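# Tie a tight knot in a rope with two arms

## Task

Make a knot in the rope and pull it tight, so that it stays tied on its own once the grippers let go. No part of the rope may end up off the table or sink more than about a finger's width below the tabletop.

## Robot and tools

Robot: two arms, left_arm and right_arm, each ending in a two-finger gripper with a wrist camera whose cable counts as part of the hand. Base positions in the scene frame: left_arm (+0.029, +0.317, 0) m, yawed about +1.3 degrees; right_arm (+0.022, -0.253, 0) m, yawed about -2.2 degrees. A camera stand sits behind the arms. Loose objects may get brief random nudges.

Frames: the scene frame has its origin at tabletop height, midway between the nominal bases, +z up, +x out over the table, and left_arm on the +y side. Image left and right do not match arm names. Fixed cameras and the table use the scene frame. Everything about a hand (reported pose, Hand target, velocities, offsets, wrist-camera pose) uses that arm's own base frame. Fingers point along the gripper's +z and spread along its y. end_effector_position is the spot between the pads, about 1 cm behind the tips. Reported poses can be a few cm off, and an arm can rest a few cm short of its command without touching anything.

execute_actions(actions, cameras): actions is a list of actions. Each action is a list of 1 to 15 rows, one per 1/30 s step; a short action repeats its last row to fill 15 steps. A row is one flat list of 14 numbers in [-1, 1] covering both arms: left dx, dy, dz, rx, ry, rz, opening, then right dx, dy, dz, rx, ry, rz, opening. The six pose numbers are offsets, not poses, measured from that arm's Hand target at the start of the action (every row counts from there, not from the row before), along the arm's base axes. Scale: 1.0 = 0.6 m for dx/dy/dz and 180 degrees for rx/ry/rz, which form one rotation vector turning about the Hand target position. Opening is absolute: +1 fully open (0.094 m), -1 closed. Send six zeros to keep an arm where it is (this also re-requests its Hand target); always resend the gripper opening you want, since 0 means half open. The controller clips orientation to within 40 degrees of the measured one each step. Images come back only when actions is empty or cameras names them; ["all"] gives every camera.

move(target, speed, blend, opening_speed, grip_force, blocking, cameras): target is one 14-number row, laid out and scaled as above, or a list of up to 15 such rows. Every row is an offset from the Hand targets at the start of the move, not from the previous row. Paths are straight, ignore obstacles and the other arm, and last 0.5 to 10 s. speed: top speed in m/s, 0.002 to 2.9, default 0.25, either one value or one per row; turning is capped at twice that in rad/s. blend: corner rounding in metres per row (0 = stop at each). opening_speed: finger rate per second on the -1..+1 scale, at least 0.2; use it to close gently. grip_force: newtons per pad, 10 to 50, either one value or one per arm; it persists, and lower values close slowly. blocking=false returns after about 0.5 s while the move continues. The result adds a move: line saying done, off_target, moving, held or fault, plus limits=paced (pose clipped) or limits=held (steps withheld).

wait(seconds 0 to 10): lets time run, holding commands. stop(): brakes a running move. zoom_image(camera, region): camera is cam_high, cam_low, cam_left_wrist or cam_right_wrist; region is [x0, y0, x1, y1] in that image's pixels, at most 504 by 504, from the latest images only. finished_scene(scene): integer, the current scene's number; irreversible, and the knot must already hold with the robot off it.

Results: per arm end_effector_position (m) and end_effector_quat_wxyz in its base frame; Hand target (the base for the next offsets); Tool commands; grip_measured (same scale as opening, reads up to about 2.5 mm wide when empty); grip_effort_nm (gripper motor effort, negative closing, not a pad force); Joint positions (last entry is opening in m); joint torques; Joint velocities (may read within noise or be left out); motor temperatures; step readings of positions for action calls. Joint ranges (rad): waist -2.618 to 3.054, shoulder 0 to 3.142, elbow 0 to 3.142 (straight at 2.901), wrist pitch and yaw -1.571 to 1.571, wrist roll -2.094 to 2.094.

Cameras: all 896x504. Fixed cameras are cam_high and cam_low; each arm carries one wrist camera. The given calibrations may be off by a few degrees and millimetres.

Avoid: rope leaving the table or dipping below the top; grippers, housings or wrist cameras colliding or pressing together, or one gripper closing on the other's fingers; fast contact, hard pushes, dropping or releasing moving parts; strain on camera cables; paths passing near an arm's own base (go around it). An arm blocked by something keeps pushing until you command it back past its gripper. Motors heat when arms stay stretched, loaded or pushing. A MOTOR HOT line appears at 75 °C. At 90 °C the arm folds and stops for the rest of the scene, and at 100 °C it goes limp.

Each tool is called after ">>>" as name([rows], argument=value, ...), one row to a line, values as JSON.

## Session

>>> execute_actions(actions=[])

Scene clock: 0.00 s.
left_arm: end_effector_position=(+0.4058, +0.0146, +0.1067) grip_measured=+1.000 grip_effort_nm=n/a end_effector_quat_wxyz=(+0.605, -0.032, +0.795, +0.022) | right_arm: end_effector_position=(+0.4020, -0.0114, +0.1244) grip_measured=+1.000 grip_effort_nm=n/a end_effector_quat_wxyz=(+0.614, +0.058, +0.785, -0.051)
Joint positions: left_arm=[0.001 1.585 0.367 0.947 -0.073 -0.023 0.094] | right_arm=[0.066 1.511 0.373 0.889 0.216 0.045 0.094]
Joint velocities: within noise
Joint torques (N m): no reading
Motor temperatures (°C): left_arm=[30 31 32 30 31 28 32] | right_arm=[30 31 33 32 28 30 29]
Heat: left arm: 32 °C; right arm: 33 °C.
Hand target: left_arm +0.4064, +0.0147, +0.1080; +0.606, -0.032, +0.795, +0.023 | right_arm +0.4035, -0.0115, +0.1294; +0.619, +0.059, +0.781, -0.051
Tool commands: left_gripper/opening=+1.0 right_gripper/opening=+1.0
camera_calibration:
cam_left_wrist: T_world_to_cam=[[0.141787, -0.989132, 0.0389049, -0.0410194], [-0.650725, -0.122751, -0.749326, 0.381721], [0.745958, 0.0809284, -0.661057, -0.111317], [0, 0, 0, 1]] pos_world=[0.337249, 0.0152916, 0.214042]
cam_right_wrist: T_world_to_cam=[[-0.106011, -0.993937, 0.0291778, 0.033872], [-0.651174, 0.0472171, -0.757458, 0.392359], [0.751488, -0.0992989, -0.652232, -0.103467], [0, 0, 0, 1]] pos_world=[0.336839, 0.00486635, 0.228722]

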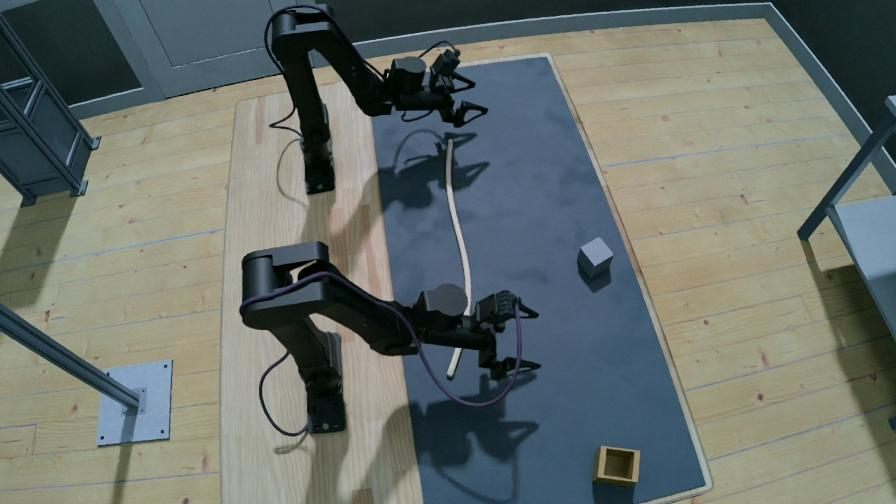

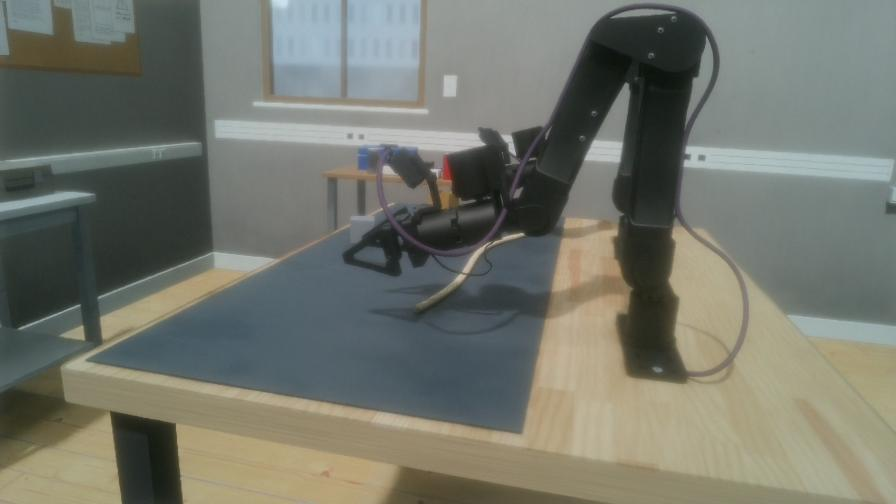

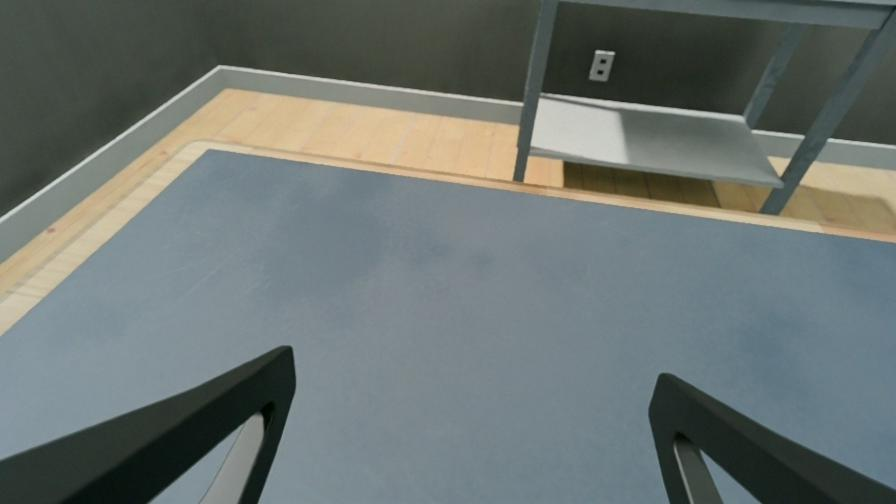

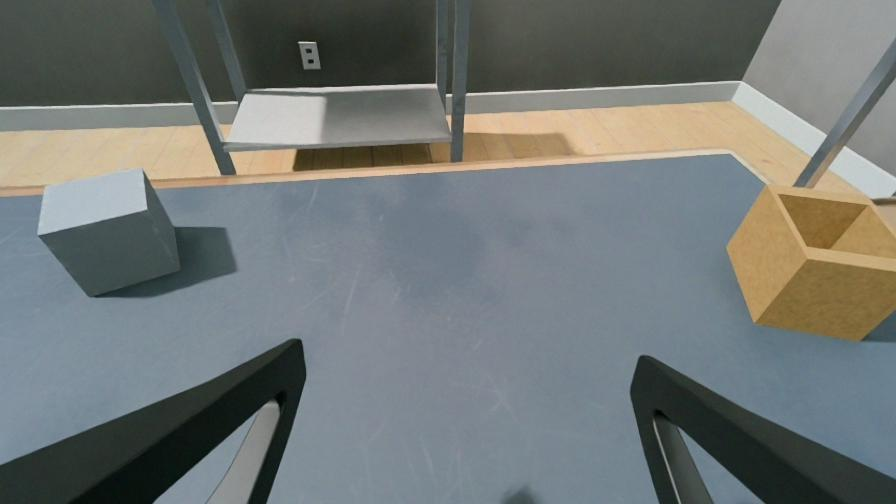

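>>> move(target=[0,0,0.1,0,0,0,1, -0.208,0.025,0.035,0.351,0.297,-0.377,0.2], cameras=["all"])

Scene clock: 107.43 s.
left_arm: end_effector_position=(+0.4032, +0.0146, +0.1547) grip_measured=+1.000 grip_effort_nm=0.01 end_effector_quat_wxyz=(+0.596, -0.032, +0.802, +0.023) | right_arm: end_effector_position=(+0.2789, +0.0058, +0.1469) grip_measured=+0.201 grip_effort_nm=-0.06 end_effector_quat_wxyz=(+0.002, +0.701, +0.713, +0.008)
Joint positions: left_arm=[0.001 1.342 0.471 0.578 -0.073 -0.023 0.094] | right_arm=[0.012 1.586 1.405 -1.376 -0.008 1.567 0.056]
Joint torques (N m): left_arm=[0.09 -5.5 7.61 1.56 -0.05 0.01] | right_arm=[-0.31 -5.29 8.09 0.18 0.07 0.11]
Motor temperatures (°C): left_arm=[30 33 34 37 31 28 32] | right_arm=[30 33 36 41 28 30 28]
Heat: left arm: 37 °C; right arm: 41 °C.
Hand target: left_arm +0.4064, +0.0147, +0.1680; +0.606, -0.032, +0.795, +0.023 | right_arm +0.2787, +0.0035, +0.1503; +0.000, +0.707, +0.707, +0.001
Off the commanded pose: left_arm 0.014 m, 1 deg | right_arm 0.004 m, 1 deg.
move: off_target (left_arm)
camera_calibration:
cam_left_wrist: T_world_to_cam=[[0.142705, -0.98912, 0.0357236, -0.0424095], [-0.667675, -0.122847, -0.734247, 0.420558], [0.730647, 0.0809292, -0.677942, -0.0688906], [0, 0, 0, 1]] pos_world=[0.337183, 0.0152915, 0.263605]
cam_right_wrist: T_world_to_cam=[[-0.997307, -0.0466177, -0.0566215, 0.293022], [-0.0673884, 0.887144, 0.456545, -0.017613], [0.0289483, 0.459132, -0.887897, 0.238379], [0, 0, 0, 1]] pos_world=[0.284145, -0.0801618, 0.236288]

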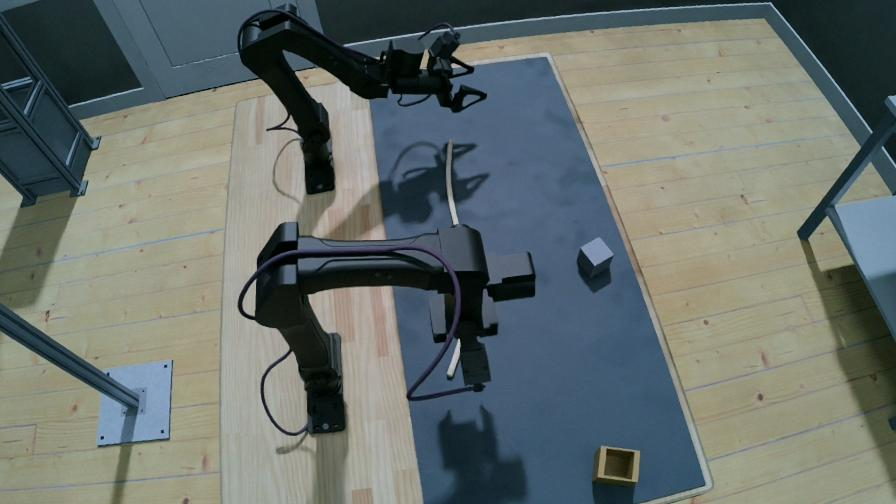

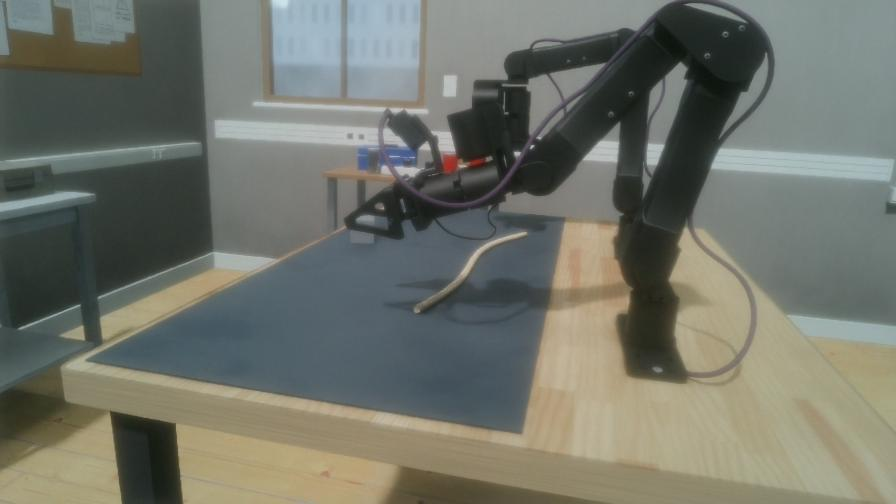

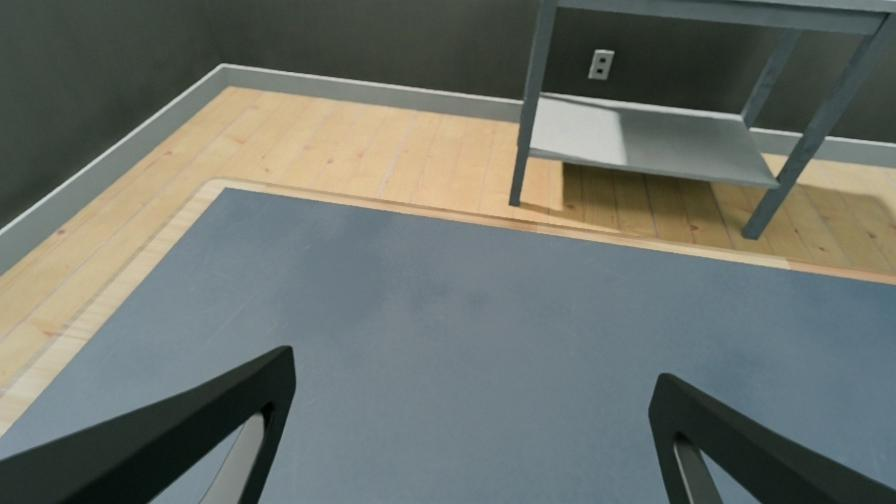

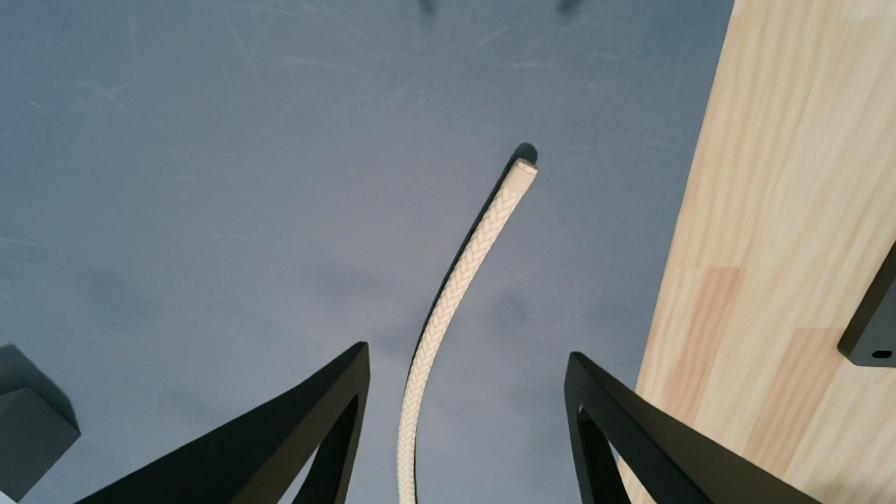

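>>> move([
  [-0.098,-0.117,-0.03,0.312,0.337,-0.443,0.2, -0.0228,0.0242,-0.14,0,0,-0.1,0.0],
  [-0.098,-0.117,-0.03,0.312,0.337,-0.443,0.2, -0.0228,0.0242,-0.222,0,0,-0.1,0.0],
], speed=[0.25,0.08], cameras=["all"])

Scene clock: 133.57 s.
left_arm: end_effector_position=(+0.3472, -0.0537, +0.1499) grip_measured=+0.202 grip_effort_nm=-0.07 end_effector_quat_wxyz=(+0.004, +0.703, +0.711, +0.006) | right_arm: end_effector_position=(+0.2684, +0.0186, +0.0213) grip_measured=+0.001 grip_effort_nm=-0.06 end_effector_quat_wxyz=(+0.000, +0.807, +0.590, +0.010)
Joint positions: left_arm=[-0.159 1.871 1.748 -1.436 -0.005 1.401 0.056] | right_arm=[0.059 1.639 0.947 -0.861 -0.01 1.938 0.047]
Joint torques (N m): left_arm=[-0.1 -6.69 7.17 -0.03 0.03 0.13] | right_arm=[0.38 -5.42 4.51 0.42 0.07 0.11]
Heat: left arm: 37 °C; right arm: 38 °C.
Hand target: left_arm +0.3476, -0.0555, +0.1499; -0.001, +0.708, +0.707, +0.000 | right_arm +0.2651, +0.0180, +0.0172; +0.000, +0.809, +0.588, +0.001
Off the commanded pose: left_arm 0.002 m, 1 deg | right_arm 0.005 m, 1 deg.
move: done
camera_calibration:
cam_left_wrist: T_world_to_cam=[[-0.995865, -0.0629264, -0.0655156, 0.358445], [-0.0853203, 0.89551, 0.436786, 0.0481584], [0.0311845, 0.44057, -0.897176, 0.269406], [0, 0, 0, 1]] pos_world=[0.352671, -0.139263, 0.244153]
cam_right_wrist: T_world_to_cam=[[-0.96015, 0.273841, -0.05589, 0.260048], [0.218015, 0.858967, 0.463298, -0.0486009], [0.174878, 0.43265, -0.884439, 0.0824706], [0, 0, 0, 1]] pos_world=[0.245858, -0.0651462, 0.109991]

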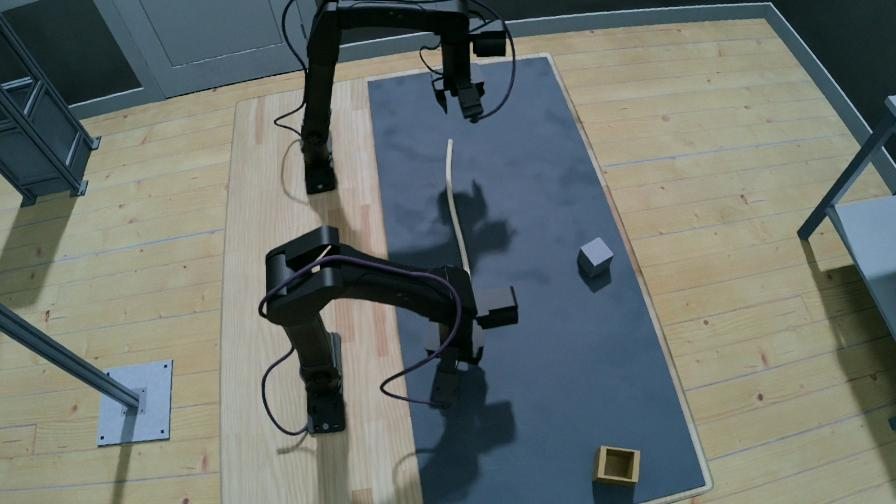

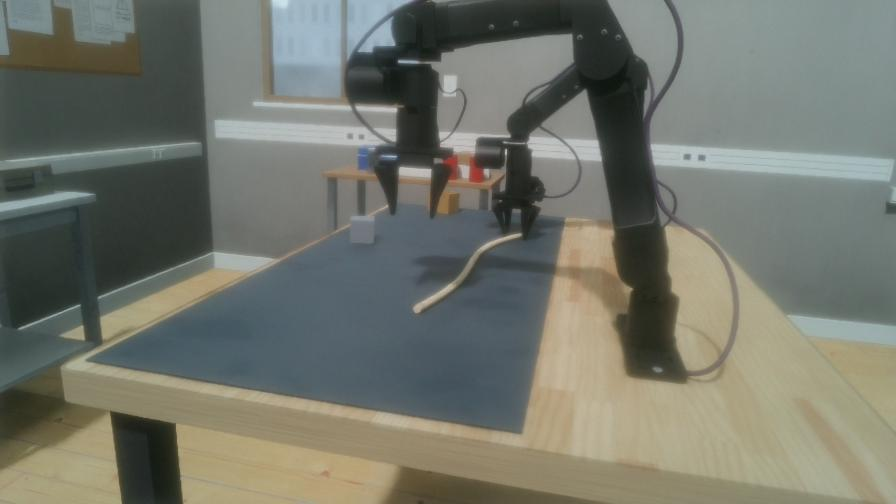

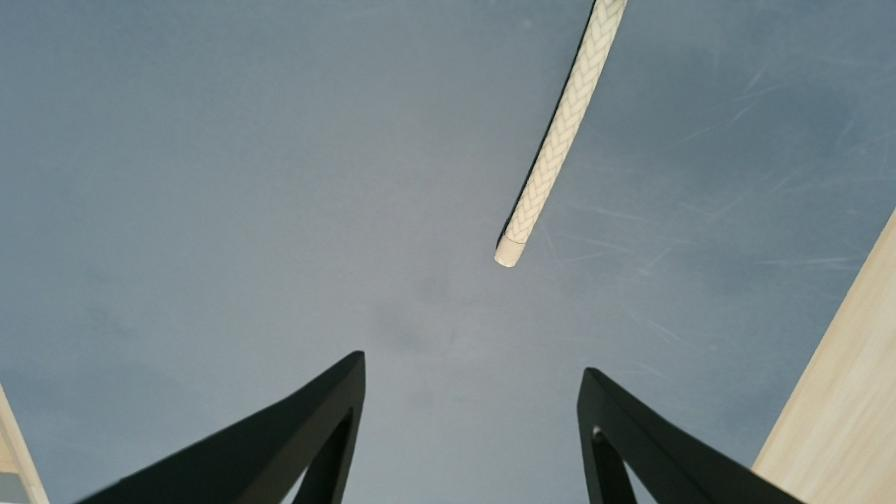

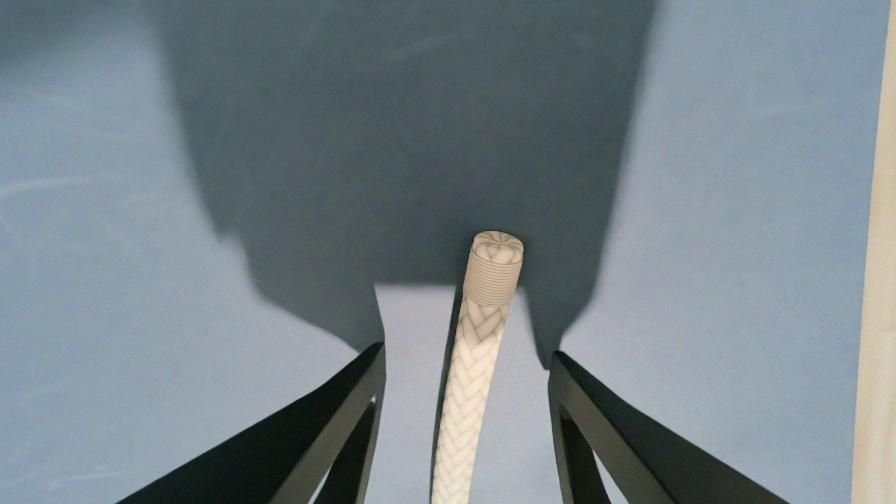

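>>> move([
  [0,0.15,0,0,0,0,0.2, 0,0,-0.008,0,0,0,0],
  [0,0.15,0,0,0,0,0.2, 0,0,-0.008,0,0,0,-1],
  [0,0.15,0,0,0,0,0.2, 0.0167,0.02,0.06,0,0,0.05,-1],
  [0,0.15,0,0,0,0,0.2, 0.18,0.2,0.06,0,0,0.4,-1],
  [0,0.15,0,0,0,0,0.2, 0.27,0.36,0.06,0,0,0.75,-1],
  [0,0.15,0,0,0,0,0.2, 0.252,0.5,0.05,0,0,0.98,-1],
  [0,0.15,0,0,0,0,0.2, 0.252,0.5,-0.003,0,0,0.98,-1],
], speed=[0.25,0.2,0.2,0.2,0.2,0.2,0.1], blend=[0,0,0.02,0.04,0.03,0.0,0], cameras=["all"])

Scene clock: 177.57 s.
left_arm: end_effector_position=(+0.3492, +0.0391, +0.1500) grip_measured=+0.202 grip_effort_nm=-0.07 end_effector_quat_wxyz=(-0.002, +0.688, +0.726, +0.010) | right_arm: end_effector_position=(+0.4168, +0.3175, +0.0278) grip_measured=-0.812 grip_effort_nm=-1.02 end_effector_quat_wxyz=(+0.027, -0.559, +0.829, +0.001)
Joint positions: left_arm=[0.1 1.871 1.748 -1.436 -0.017 1.618 0.056] | right_arm=[0.649 2.794 2.832 -1.556 0 -0.537 0.009]
Joint torques (N m): left_arm=[-0.43 -7.36 6 0.01 0.18 0.59] | right_arm=[-0.09 -13.74 7.3 0.41 -0.02 -0.08]
Motor temperatures (°C): left_arm=[30 35 36 33 31 28 32] | right_arm=[30 34 35 36 28 30 29]
Heat: left arm: 36 °C; right arm: 36 °C.
Hand target: left_arm +0.3476, +0.0345, +0.1499; -0.001, +0.708, +0.707, +0.000 | right_arm +0.4161, +0.3179, +0.0217; +0.007, -0.562, +0.827, +0.001 (not the last commanded pose)
Off the commanded pose: left_arm 0.005 m, 3 deg | right_arm 0.012 m, 3 deg.
joint sent to its limit (right arm) — joint 4 (wrist pitch), lower limit.
move: off_target (left_arm, right_arm; path cut at 10 s); path passed 6 of 7 targets
camera_calibration:
cam_left_wrist: T_world_to_cam=[[-0.992439, -0.104259, -0.0647685, 0.366577], [-0.122295, 0.884837, 0.449564, -0.0233326], [0.0104384, 0.454086, -0.890897, 0.234272], [0, 0, 0, 1]] pos_world=[0.358506, -0.0475149, 0.242944]
cam_right_wrist: T_world_to_cam=[[0.938627, -0.344659, -0.0137462, -0.275149], [-0.309157, -0.858278, 0.40961, 0.425683], [-0.152974, -0.380221, -0.912157, 0.32841], [0, 0, 0, 1]] pos_world=[0.440103, 0.395391, 0.121415]

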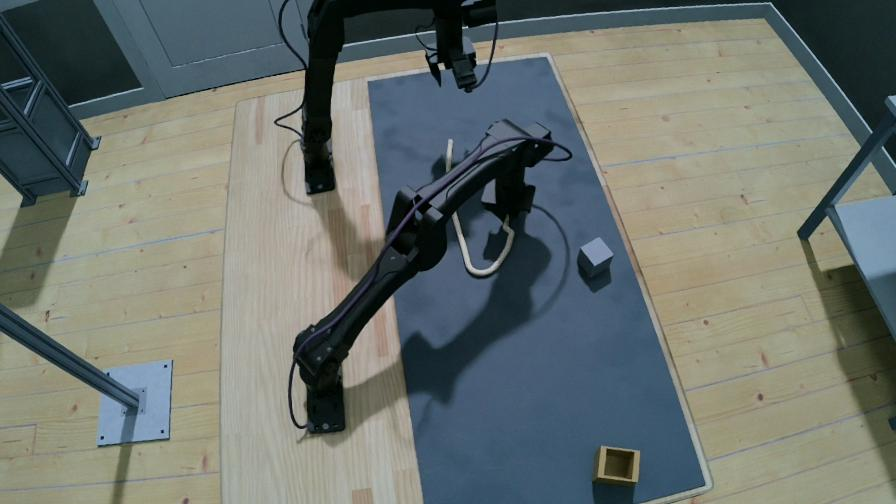

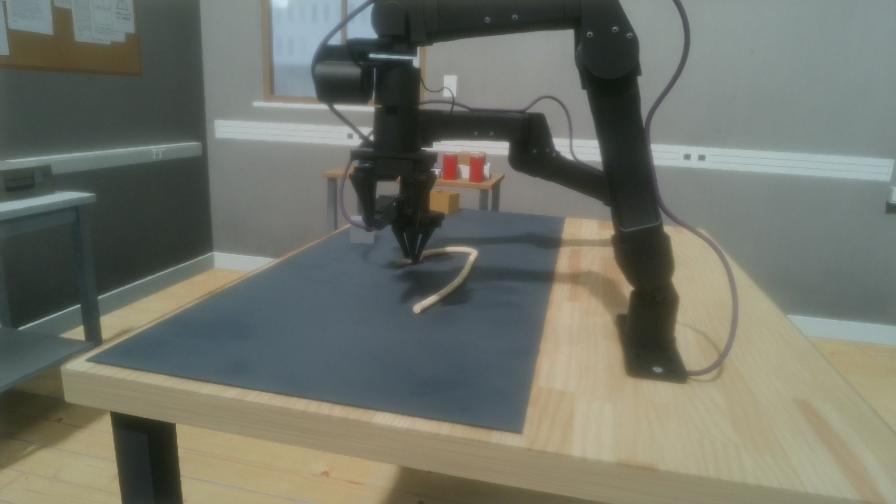

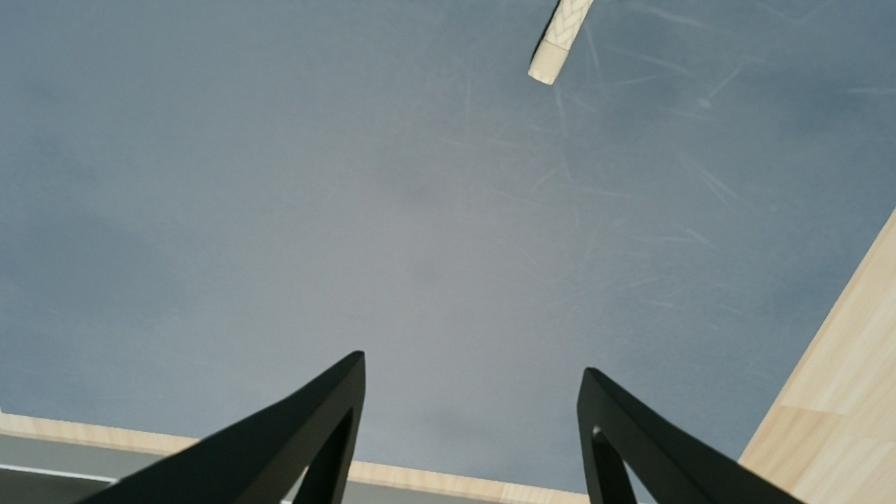

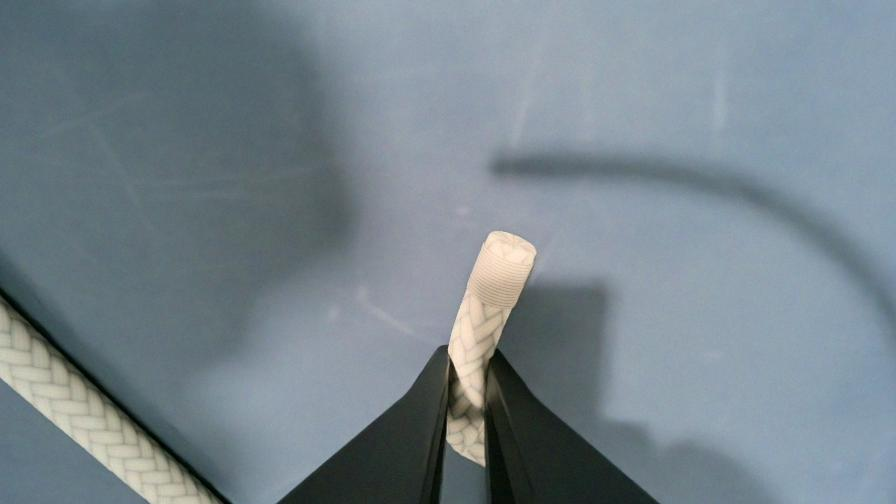

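>>> move([
  [0,0,0,0,0,0,0.2, 0,0,-0.018,0,0,0,-1],
  [0,0,0,0,0,0,0.2, 0,0,-0.018,0,0,0,-0.2],
  [0,0,0,0,0,0,0.2, 0,0,0.2,0,0,0,-0.2],
  [0,0,0,0,0,0,0.2, -0.25,-0.5,0.15,0,0,0,-0.2],
], speed=[0.1,0.1,0.2,0.3], opening_speed=1, cameras=["all"])

Scene clock: 191.80 s.
left_arm: end_effector_position=(+0.3492, +0.0391, +0.1500) grip_measured=+0.202 grip_effort_nm=-0.07 end_effector_quat_wxyz=(-0.002, +0.688, +0.726, +0.010) | right_arm: end_effector_position=(+0.2671, +0.0153, +0.1091) grip_measured=-0.201 grip_effort_nm=0.08 end_effector_quat_wxyz=(-0.005, -0.558, +0.830, -0.001)
Joint positions: left_arm=[0.1 1.871 1.748 -1.436 -0.017 1.618 0.056] | right_arm=[0.058 1.565 1.233 -1.247 0.007 -1.126 0.038]
Joint torques (N m): left_arm=[-0.39 -7.64 6.09 0 0.14 0.6] | right_arm=[-0.12 -8.06 4.86 0.47 -0.16 -0.12]
Heat: left arm: 36 °C; right arm: 37 °C.
Hand target: left_arm +0.3476, +0.0345, +0.1499; -0.001, +0.708, +0.707, +0.000 | right_arm +0.2661, +0.0179, +0.1117; +0.007, -0.562, +0.827, +0.001
Off the commanded pose: left_arm 0.005 m, 3 deg | right_arm 0.004 m, 2 deg.
move: off_target (left_arm); target 2's new opening was sent with right_arm's hand 0.015 m and 2 deg from that target
camera_calibration:
cam_left_wrist: T_world_to_cam=[[-0.992439, -0.104259, -0.0647685, 0.366577], [-0.122295, 0.884837, 0.449564, -0.0233326], [0.0104384, 0.454086, -0.890897, 0.234272], [0, 0, 0, 1]] pos_world=[0.358506, -0.0475149, 0.242944]
cam_right_wrist: T_world_to_cam=[[0.936293, -0.348094, -0.0467596, -0.233359], [-0.28952, -0.840308, 0.458323, 0.0759572], [-0.198832, -0.415587, -0.887555, 0.274915], [0, 0, 0, 1]] pos_world=[0.295145, 0.0968478, 0.198277]

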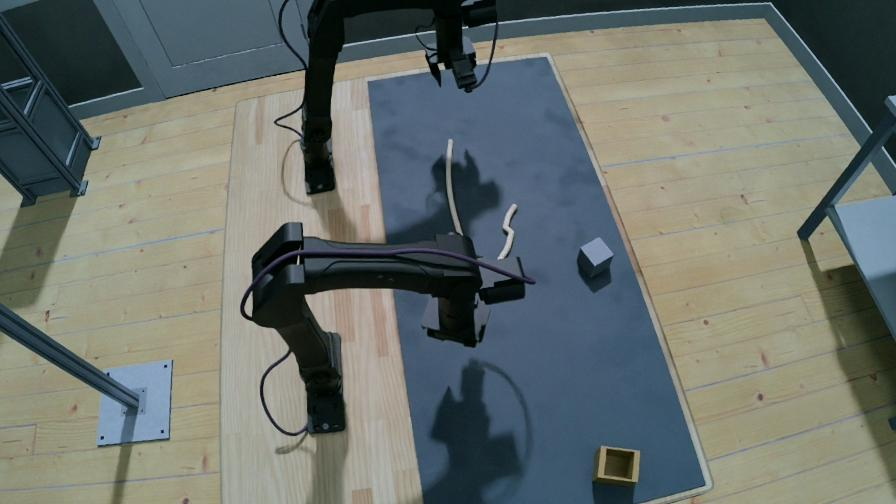

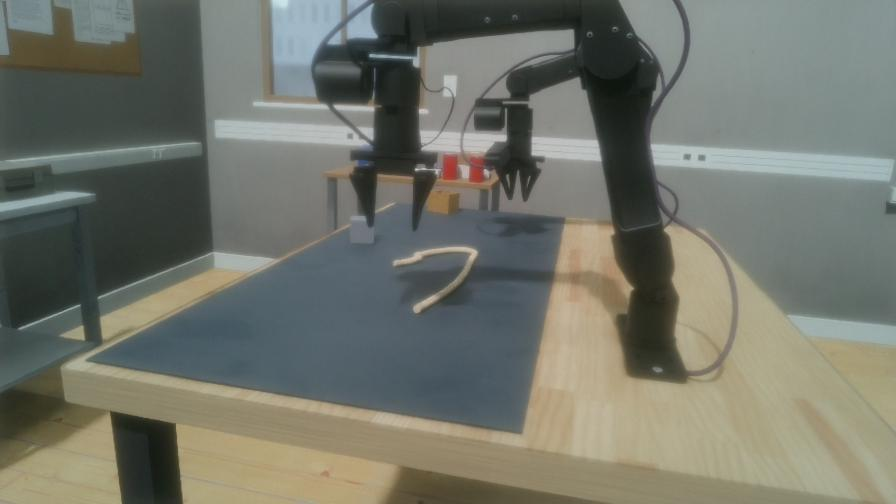

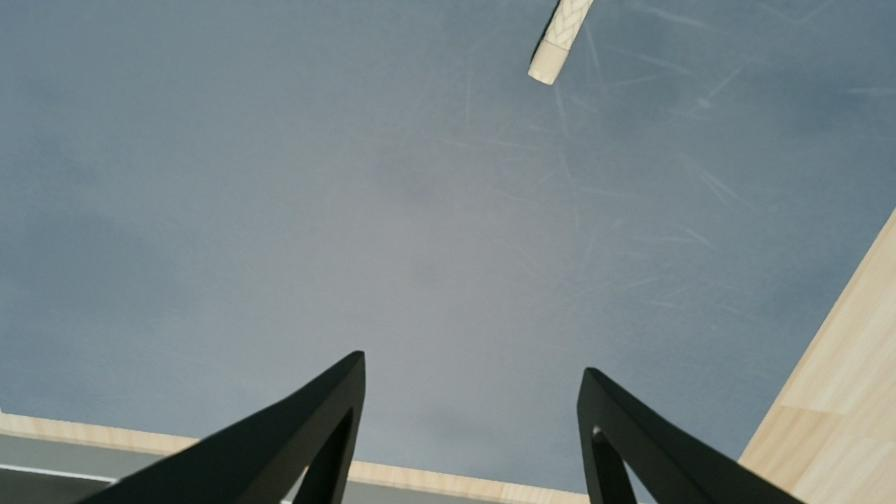

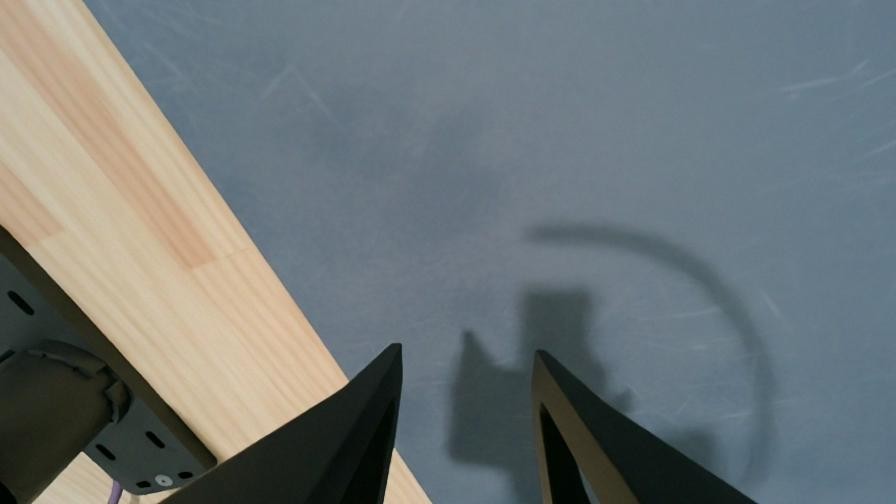

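>>> move(target=[0.114,-0.517,-0.05,0,0,-0.083,-0.1, 0,0,0,0,0,0,-0.2], cameras=["cam_left_wrist","cam_high"])

Scene clock: 203.47 s.
left_arm: end_effector_position=(+0.4163, -0.2760, +0.1255) grip_measured=-0.098 grip_effort_nm=-0.07 end_effector_quat_wxyz=(+0.068, +0.794, +0.603, +0.030) | right_arm: end_effector_position=(+0.2671, +0.0153, +0.1091) grip_measured=-0.201 grip_effort_nm=0.07 end_effector_quat_wxyz=(-0.005, -0.558, +0.830, -0.001)
Joint positions: left_arm=[-0.592 2.476 2.608 -1.554 -0.012 1.252 0.042] | right_arm=[0.058 1.565 1.233 -1.247 0.007 -1.126 0.038]
Joint torques (N m): left_arm=[0.47 -10.39 6.99 0.29 0.11 -0.1] | right_arm=[-0.12 -8.05 4.79 0.47 -0.17 -0.13]
Heat: left arm: 36 °C; right arm: 36 °C.
Hand target: left_arm +0.4160, -0.2757, +0.1199; -0.001, +0.793, +0.609, +0.000 | right_arm +0.2661, +0.0179, +0.1117; +0.007, -0.562, +0.827, +0.001
Off the commanded pose: left_arm 0.006 m, 9 deg | right_arm 0.004 m, 2 deg.
joint sent to its limit (left arm) — joint 4 (wrist pitch), lower limit. The joint targets are off in orientation, not in position.
move: off_target (left_arm)
camera_calibration:
cam_left_wrist: T_world_to_cam=[[-0.958599, 0.208767, -0.193661, 0.487218], [0.120301, 0.913315, 0.38908, 0.189161], [0.258101, 0.349674, -0.900618, 0.224138], [0, 0, 0, 1]] pos_world=[0.38644, -0.352854, 0.222619]
Images, in order (width x height): cam_high 896x504, cam_left_wrist 896x504.

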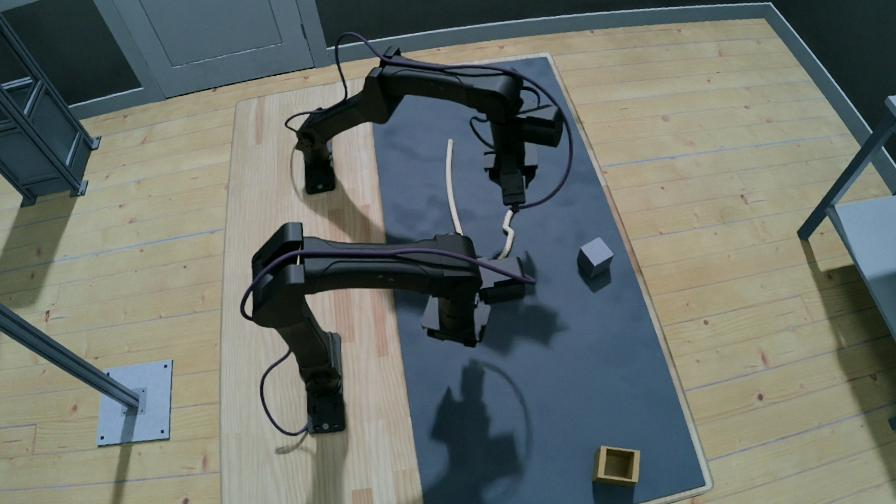

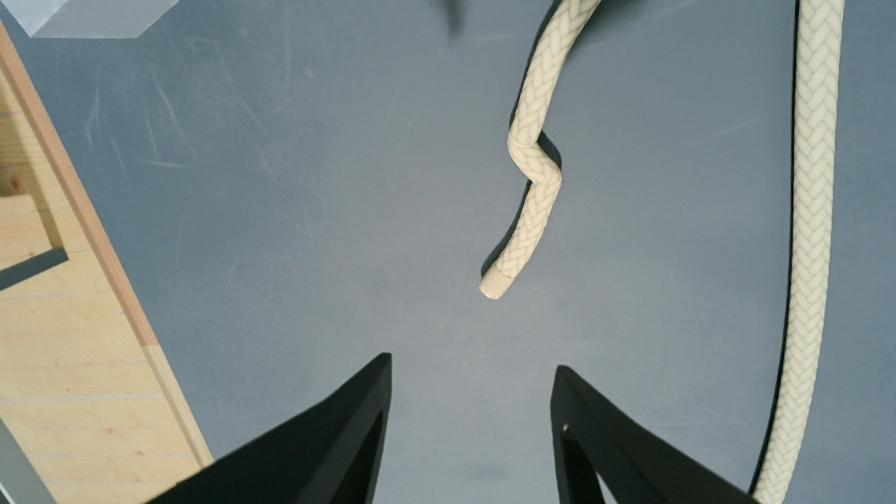

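>>> move([
  [-0.008,0.0067,-0.1,0,0,-0.105,-0.1,0,0,0,0,0,0,-0.2],
  [-0.008,0.0067,-0.18,0,0,-0.105,-0.1,0,0,0,0,0,0,-0.2],
], speed=[0.2,0.1])

>>> move([
  [0,0,0,0,0,0,-1,0,0,0,0,0,0,-0.2],
  [0,0.03,0.08,0,0,0.06,-1,0,0,0,0,0,0,-0.2],
  [0.01,0.11,0.09,0,0,0.24,-1,0,0,0,0,0,0,-0.2],
  [-0.13,0.15,0.09,0,0,0.46,-1,0,0,0,0,0,0,-0.2],
  [-0.285,0.085,0.09,0,0,0.715,-1,0,0,0,0,0,0,-0.2],
  [-0.285,0.085,0.02,0,0,0.715,-1,0,0,0,0,0,0,-0.2],
], speed=[0.2,0.15,0.2,0.2,0.2,0.15], blend=[0,0.01,0.02,0.03,0,0], cameras=["all"])

Scene clock: 224.60 s.
left_arm: end_effector_position=(+0.4075, -0.2690, +0.0120) grip_measured=-0.099 grip_effort_nm=-0.05 end_effector_quat_wxyz=(-0.015, +0.879, +0.476, -0.001) | right_arm: end_effector_position=(+0.2671, +0.0153, +0.1091) grip_measured=-0.201 grip_effort_nm=0.08 end_effector_quat_wxyz=(-0.005, -0.558, +0.830, -0.001)
Joint positions: left_arm=[-0.59 2.578 2.35 -1.37 -0.011 1.559 0.042] | right_arm=[0.058 1.565 1.233 -1.247 0.007 -1.126 0.038]
Joint torques (N m): left_arm=[0.27 -13.94 4.05 0.42 0.08 0.22] | right_arm=[-0.06 -8.02 4.79 0.48 -0.16 -0.13]
Heat: left arm: 39 °C; right arm: 36 °C.
Hand target: left_arm +0.4111, -0.2716, +0.0119; -0.001, +0.883, +0.470, +0.000 | right_arm +0.2661, +0.0179, +0.1117; +0.007, -0.562, +0.827, +0.001
Off the commanded pose: left_arm 0.005 m, 2 deg | right_arm 0.004 m, 1 deg.
move: done

Scene clock: 232.70 s.
left_arm: end_effector_position=(+0.2410, -0.2218, +0.0305) grip_measured=-0.807 grip_effort_nm=-1.02 end_effector_quat_wxyz=(+0.001, -0.040, +0.999, -0.008) | right_arm: end_effector_position=(+0.2671, +0.0153, +0.1091) grip_measured=-0.201 grip_effort_nm=0.07 end_effector_quat_wxyz=(-0.005, -0.558, +0.830, -0.001)
Joint positions: left_arm=[-0.741 1.839 1.225 -0.945 0.01 -0.821 0.009] | right_arm=[0.058 1.565 1.233 -1.247 0.007 -1.126 0.038]
Joint torques (N m): left_arm=[-0.18 -6.53 4.55 0.33 -0.09 -0.1] | right_arm=[-0.03 -8.06 4.83 0.48 -0.15 -0.11]
Heat: left arm: 39 °C; right arm: 36 °C.
Hand target: left_arm +0.2401, -0.2207, +0.0239; +0.000, -0.042, +0.999, -0.001 | right_arm +0.2661, +0.0179, +0.1117; +0.007, -0.562, +0.827, +0.001
Off the commanded pose: left_arm 0.007 m, 1 deg | right_arm 0.004 m, 1 deg.
move: done
camera_calibration:
cam_left_wrist: T_world_to_cam=[[0.131414, -0.990645, -0.0367773, -0.24413], [-0.890171, -0.13425, 0.435399, 0.207439], [-0.436263, -0.0244795, -0.899486, 0.249207], [0, 0, 0, 1]] pos_world=[0.325459, -0.207897, 0.124861]
cam_right_wrist: T_world_to_cam=[[0.936449, -0.347672, -0.0467799, -0.233442], [-0.289148, -0.840475, 0.458253, 0.0758773], [-0.198639, -0.415604, -0.88759, 0.274867], [0, 0, 0, 1]] pos_world=[0.295145, 0.0968473, 0.198277]

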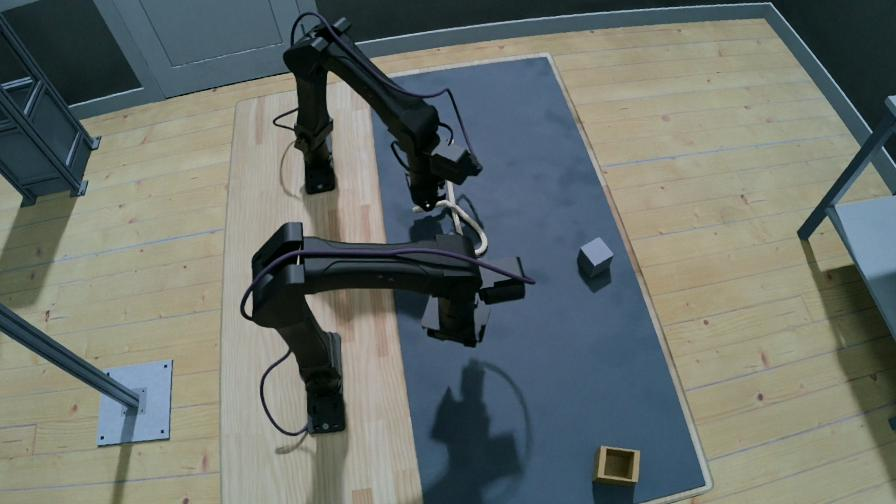

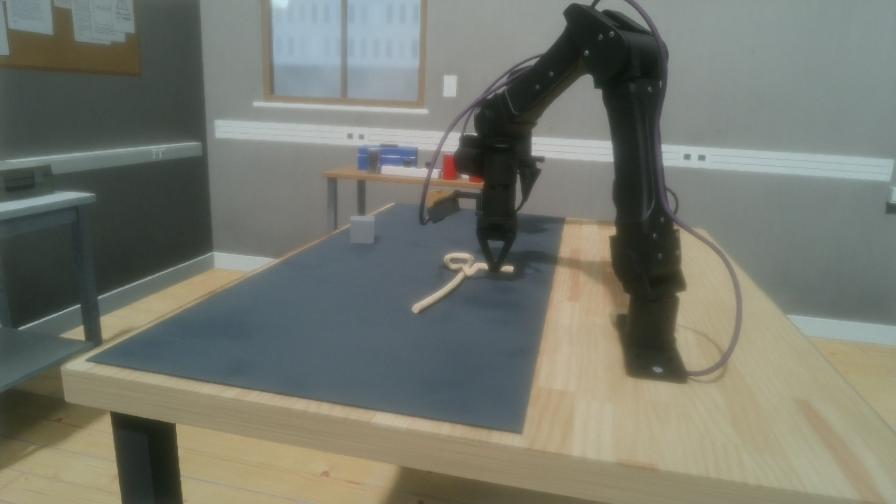

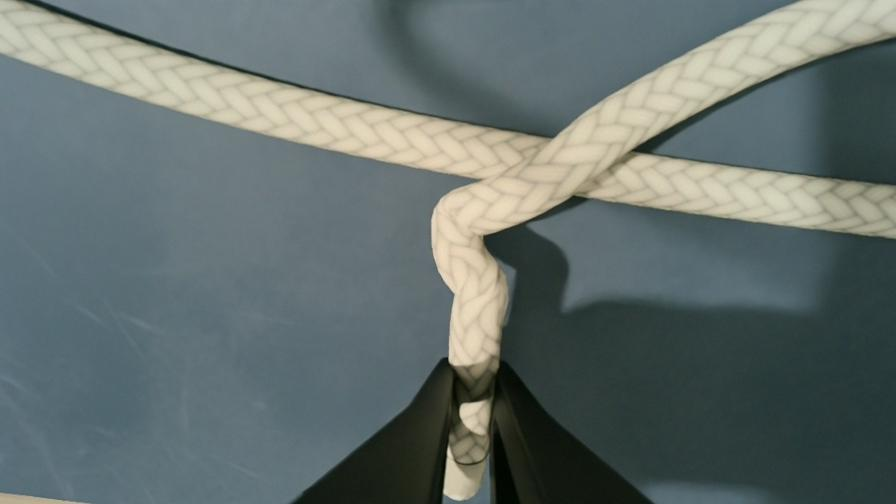

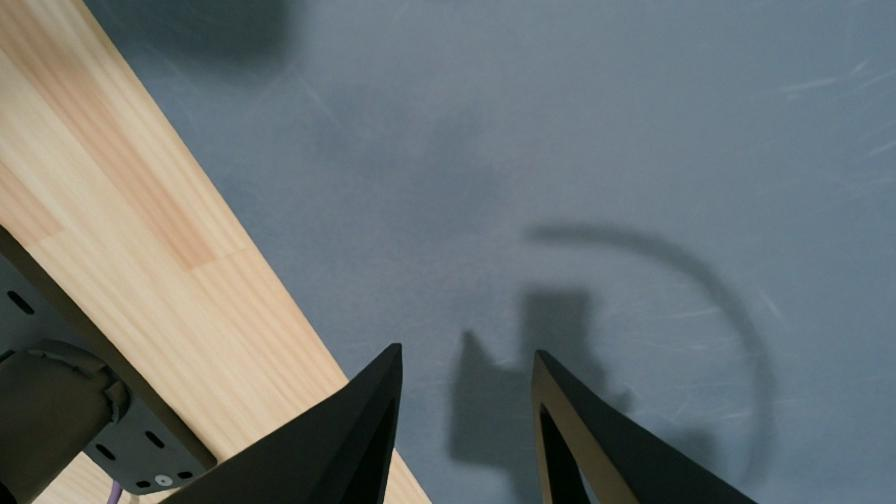

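>>> move([
  [0.03,-0.065,0.015,0,0,0.3,-1,0,0,0,0,0,0,-0.2],
  [0.03,-0.065,-0.022,0,0,0.3,-1,0,0,0,0,0,0,-0.2],
  [0.03,-0.065,-0.02,0,0,0.3,-0.2,0,0,0,0,0,0,-0.2],
  [0.03,-0.065,0.16,0,0,0.3,-0.2,0,0,0,0,0,0,-0.2],
  [0.1,0.3,0.25,0,0,0.2,-0.2,0,0,0,0,0,0,-0.2],
], speed=[0.15,0.1,0.1,0.2,0.3], opening_speed=1)

>>> move(target=[0,0,0,0,0,0,-0.2, 0.1,0.08,0.1,0,0,0.2,-0.2], cameras=["all"])

Scene clock: 256.27 s.
left_arm: end_effector_position=(+0.2993, -0.0403, +0.1654) grip_measured=-0.202 grip_effort_nm=0.10 end_effector_quat_wxyz=(-0.008, -0.352, +0.936, +0.001) | right_arm: end_effector_position=(+0.2671, +0.0153, +0.1091) grip_measured=-0.201 grip_effort_nm=0.08 end_effector_quat_wxyz=(-0.005, -0.558, +0.830, -0.001)
Joint positions: left_arm=[-0.134 1.71 1.613 -1.49 0.006 -0.852 0.038] | right_arm=[0.058 1.565 1.233 -1.247 0.007 -1.126 0.038]
Joint torques (N m): left_arm=[-0.2 -7.19 7.23 -0.05 -0.06 0.05] | right_arm=[-0.1 -8.09 4.82 0.46 -0.16 -0.13]
Heat: left arm: 37 °C; right arm: 36 °C.
Hand target: left_arm +0.3001, -0.0406, +0.1739; +0.000, -0.348, +0.937, -0.001 | right_arm +0.2661, +0.0179, +0.1117; +0.007, -0.562, +0.827, +0.001
Off the commanded pose: left_arm 0.009 m, 1 deg | right_arm 0.004 m, 1 deg.
move: done

Scene clock: 258.10 s.
left_arm: end_effector_position=(+0.2993, -0.0402, +0.1654) grip_measured=-0.202 grip_effort_nm=0.09 end_effector_quat_wxyz=(-0.009, -0.351, +0.936, +0.002) | right_arm: end_effector_position=(+0.3489, +0.0646, +0.1723) grip_measured=-0.201 grip_effort_nm=0.07 end_effector_quat_wxyz=(-0.046, +0.732, -0.679, +0.038)
Joint positions: left_arm=[-0.134 1.71 1.613 -1.49 0.006 -0.852 0.038] | right_arm=[0.184 1.789 1.727 -1.39 0.007 -1.462 0.038]
Joint torques (N m): left_arm=[-0.21 -7.3 7.24 -0.03 -0.05 0.07] | right_arm=[0.27 -7.31 8.24 -0.44 -0.27 -1.79]
Heat: left arm: 37 °C; right arm: 35 °C.
Hand target: left_arm +0.3001, -0.0406, +0.1739; +0.000, -0.348, +0.937, -0.001 | right_arm +0.3261, +0.0660, +0.1717; -0.006, +0.790, -0.613, -0.003
Off the commanded pose: left_arm 0.009 m, 1 deg | right_arm 0.023 m, 12 deg.
move: off_target (right_arm)
camera_calibration:
cam_left_wrist: T_world_to_cam=[[0.694358, -0.716943, -0.0621328, -0.220168], [-0.62253, -0.641737, 0.447917, 0.122307], [-0.361004, -0.272335, -0.891913, 0.366638], [0, 0, 0, 1]] pos_world=[0.361373, 0.0204898, 0.258546]
cam_right_wrist: T_world_to_cam=[[0.991496, 0.105522, 0.0761593, -0.359583], [0.0606384, -0.892439, 0.447075, -0.00482342], [0.115144, -0.438655, -0.891248, 0.260305], [0, 0, 0, 1]] pos_world=[0.326845, 0.147823, 0.261538]

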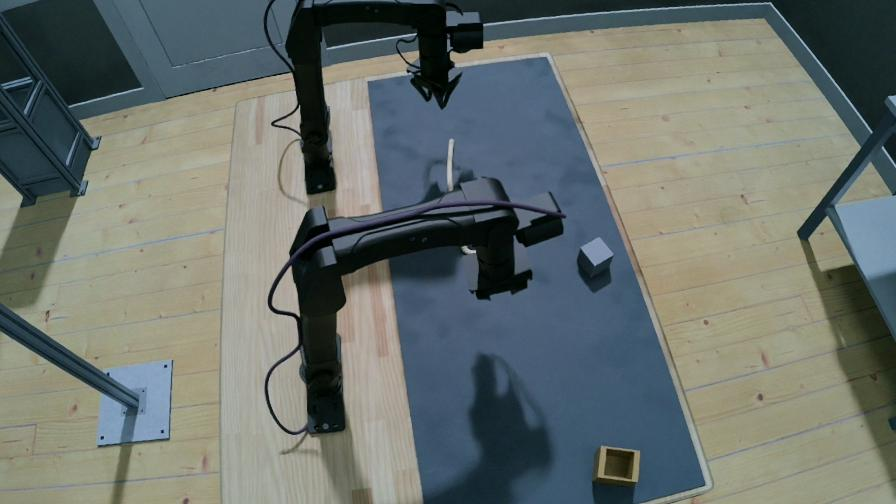

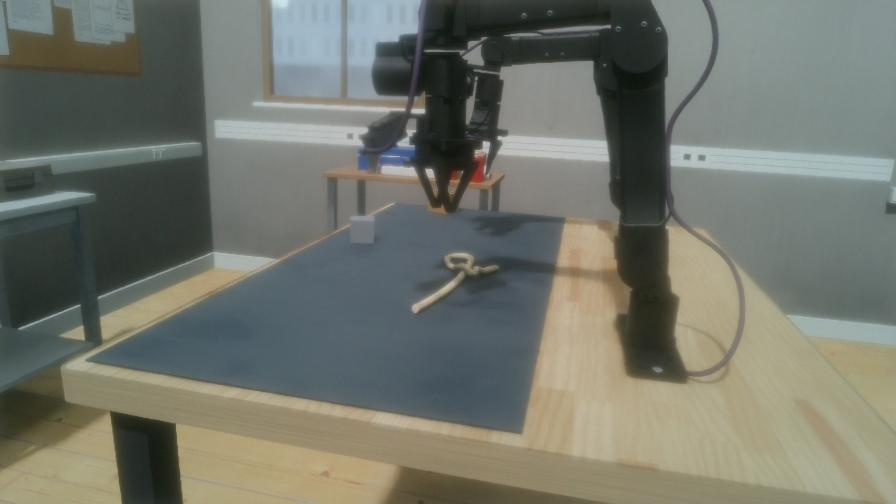

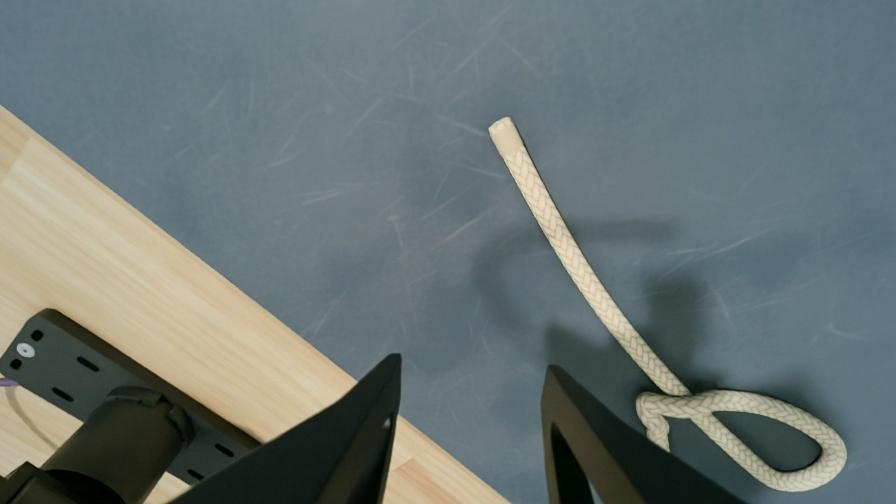

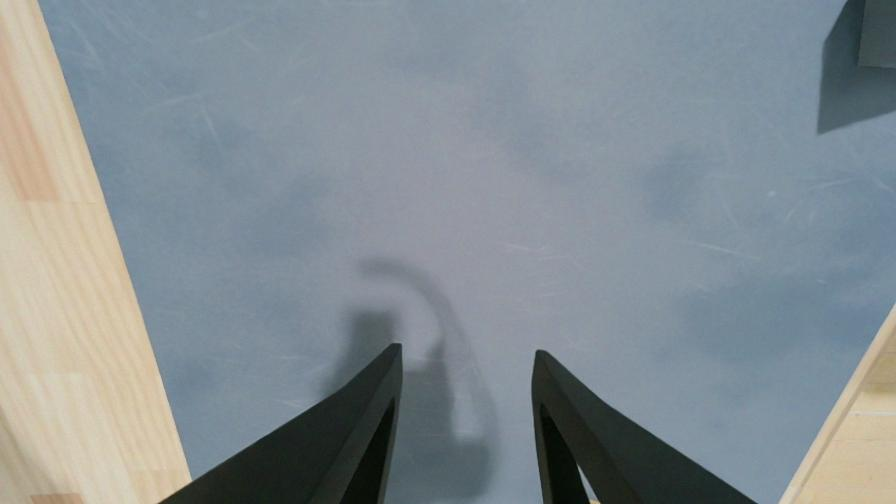

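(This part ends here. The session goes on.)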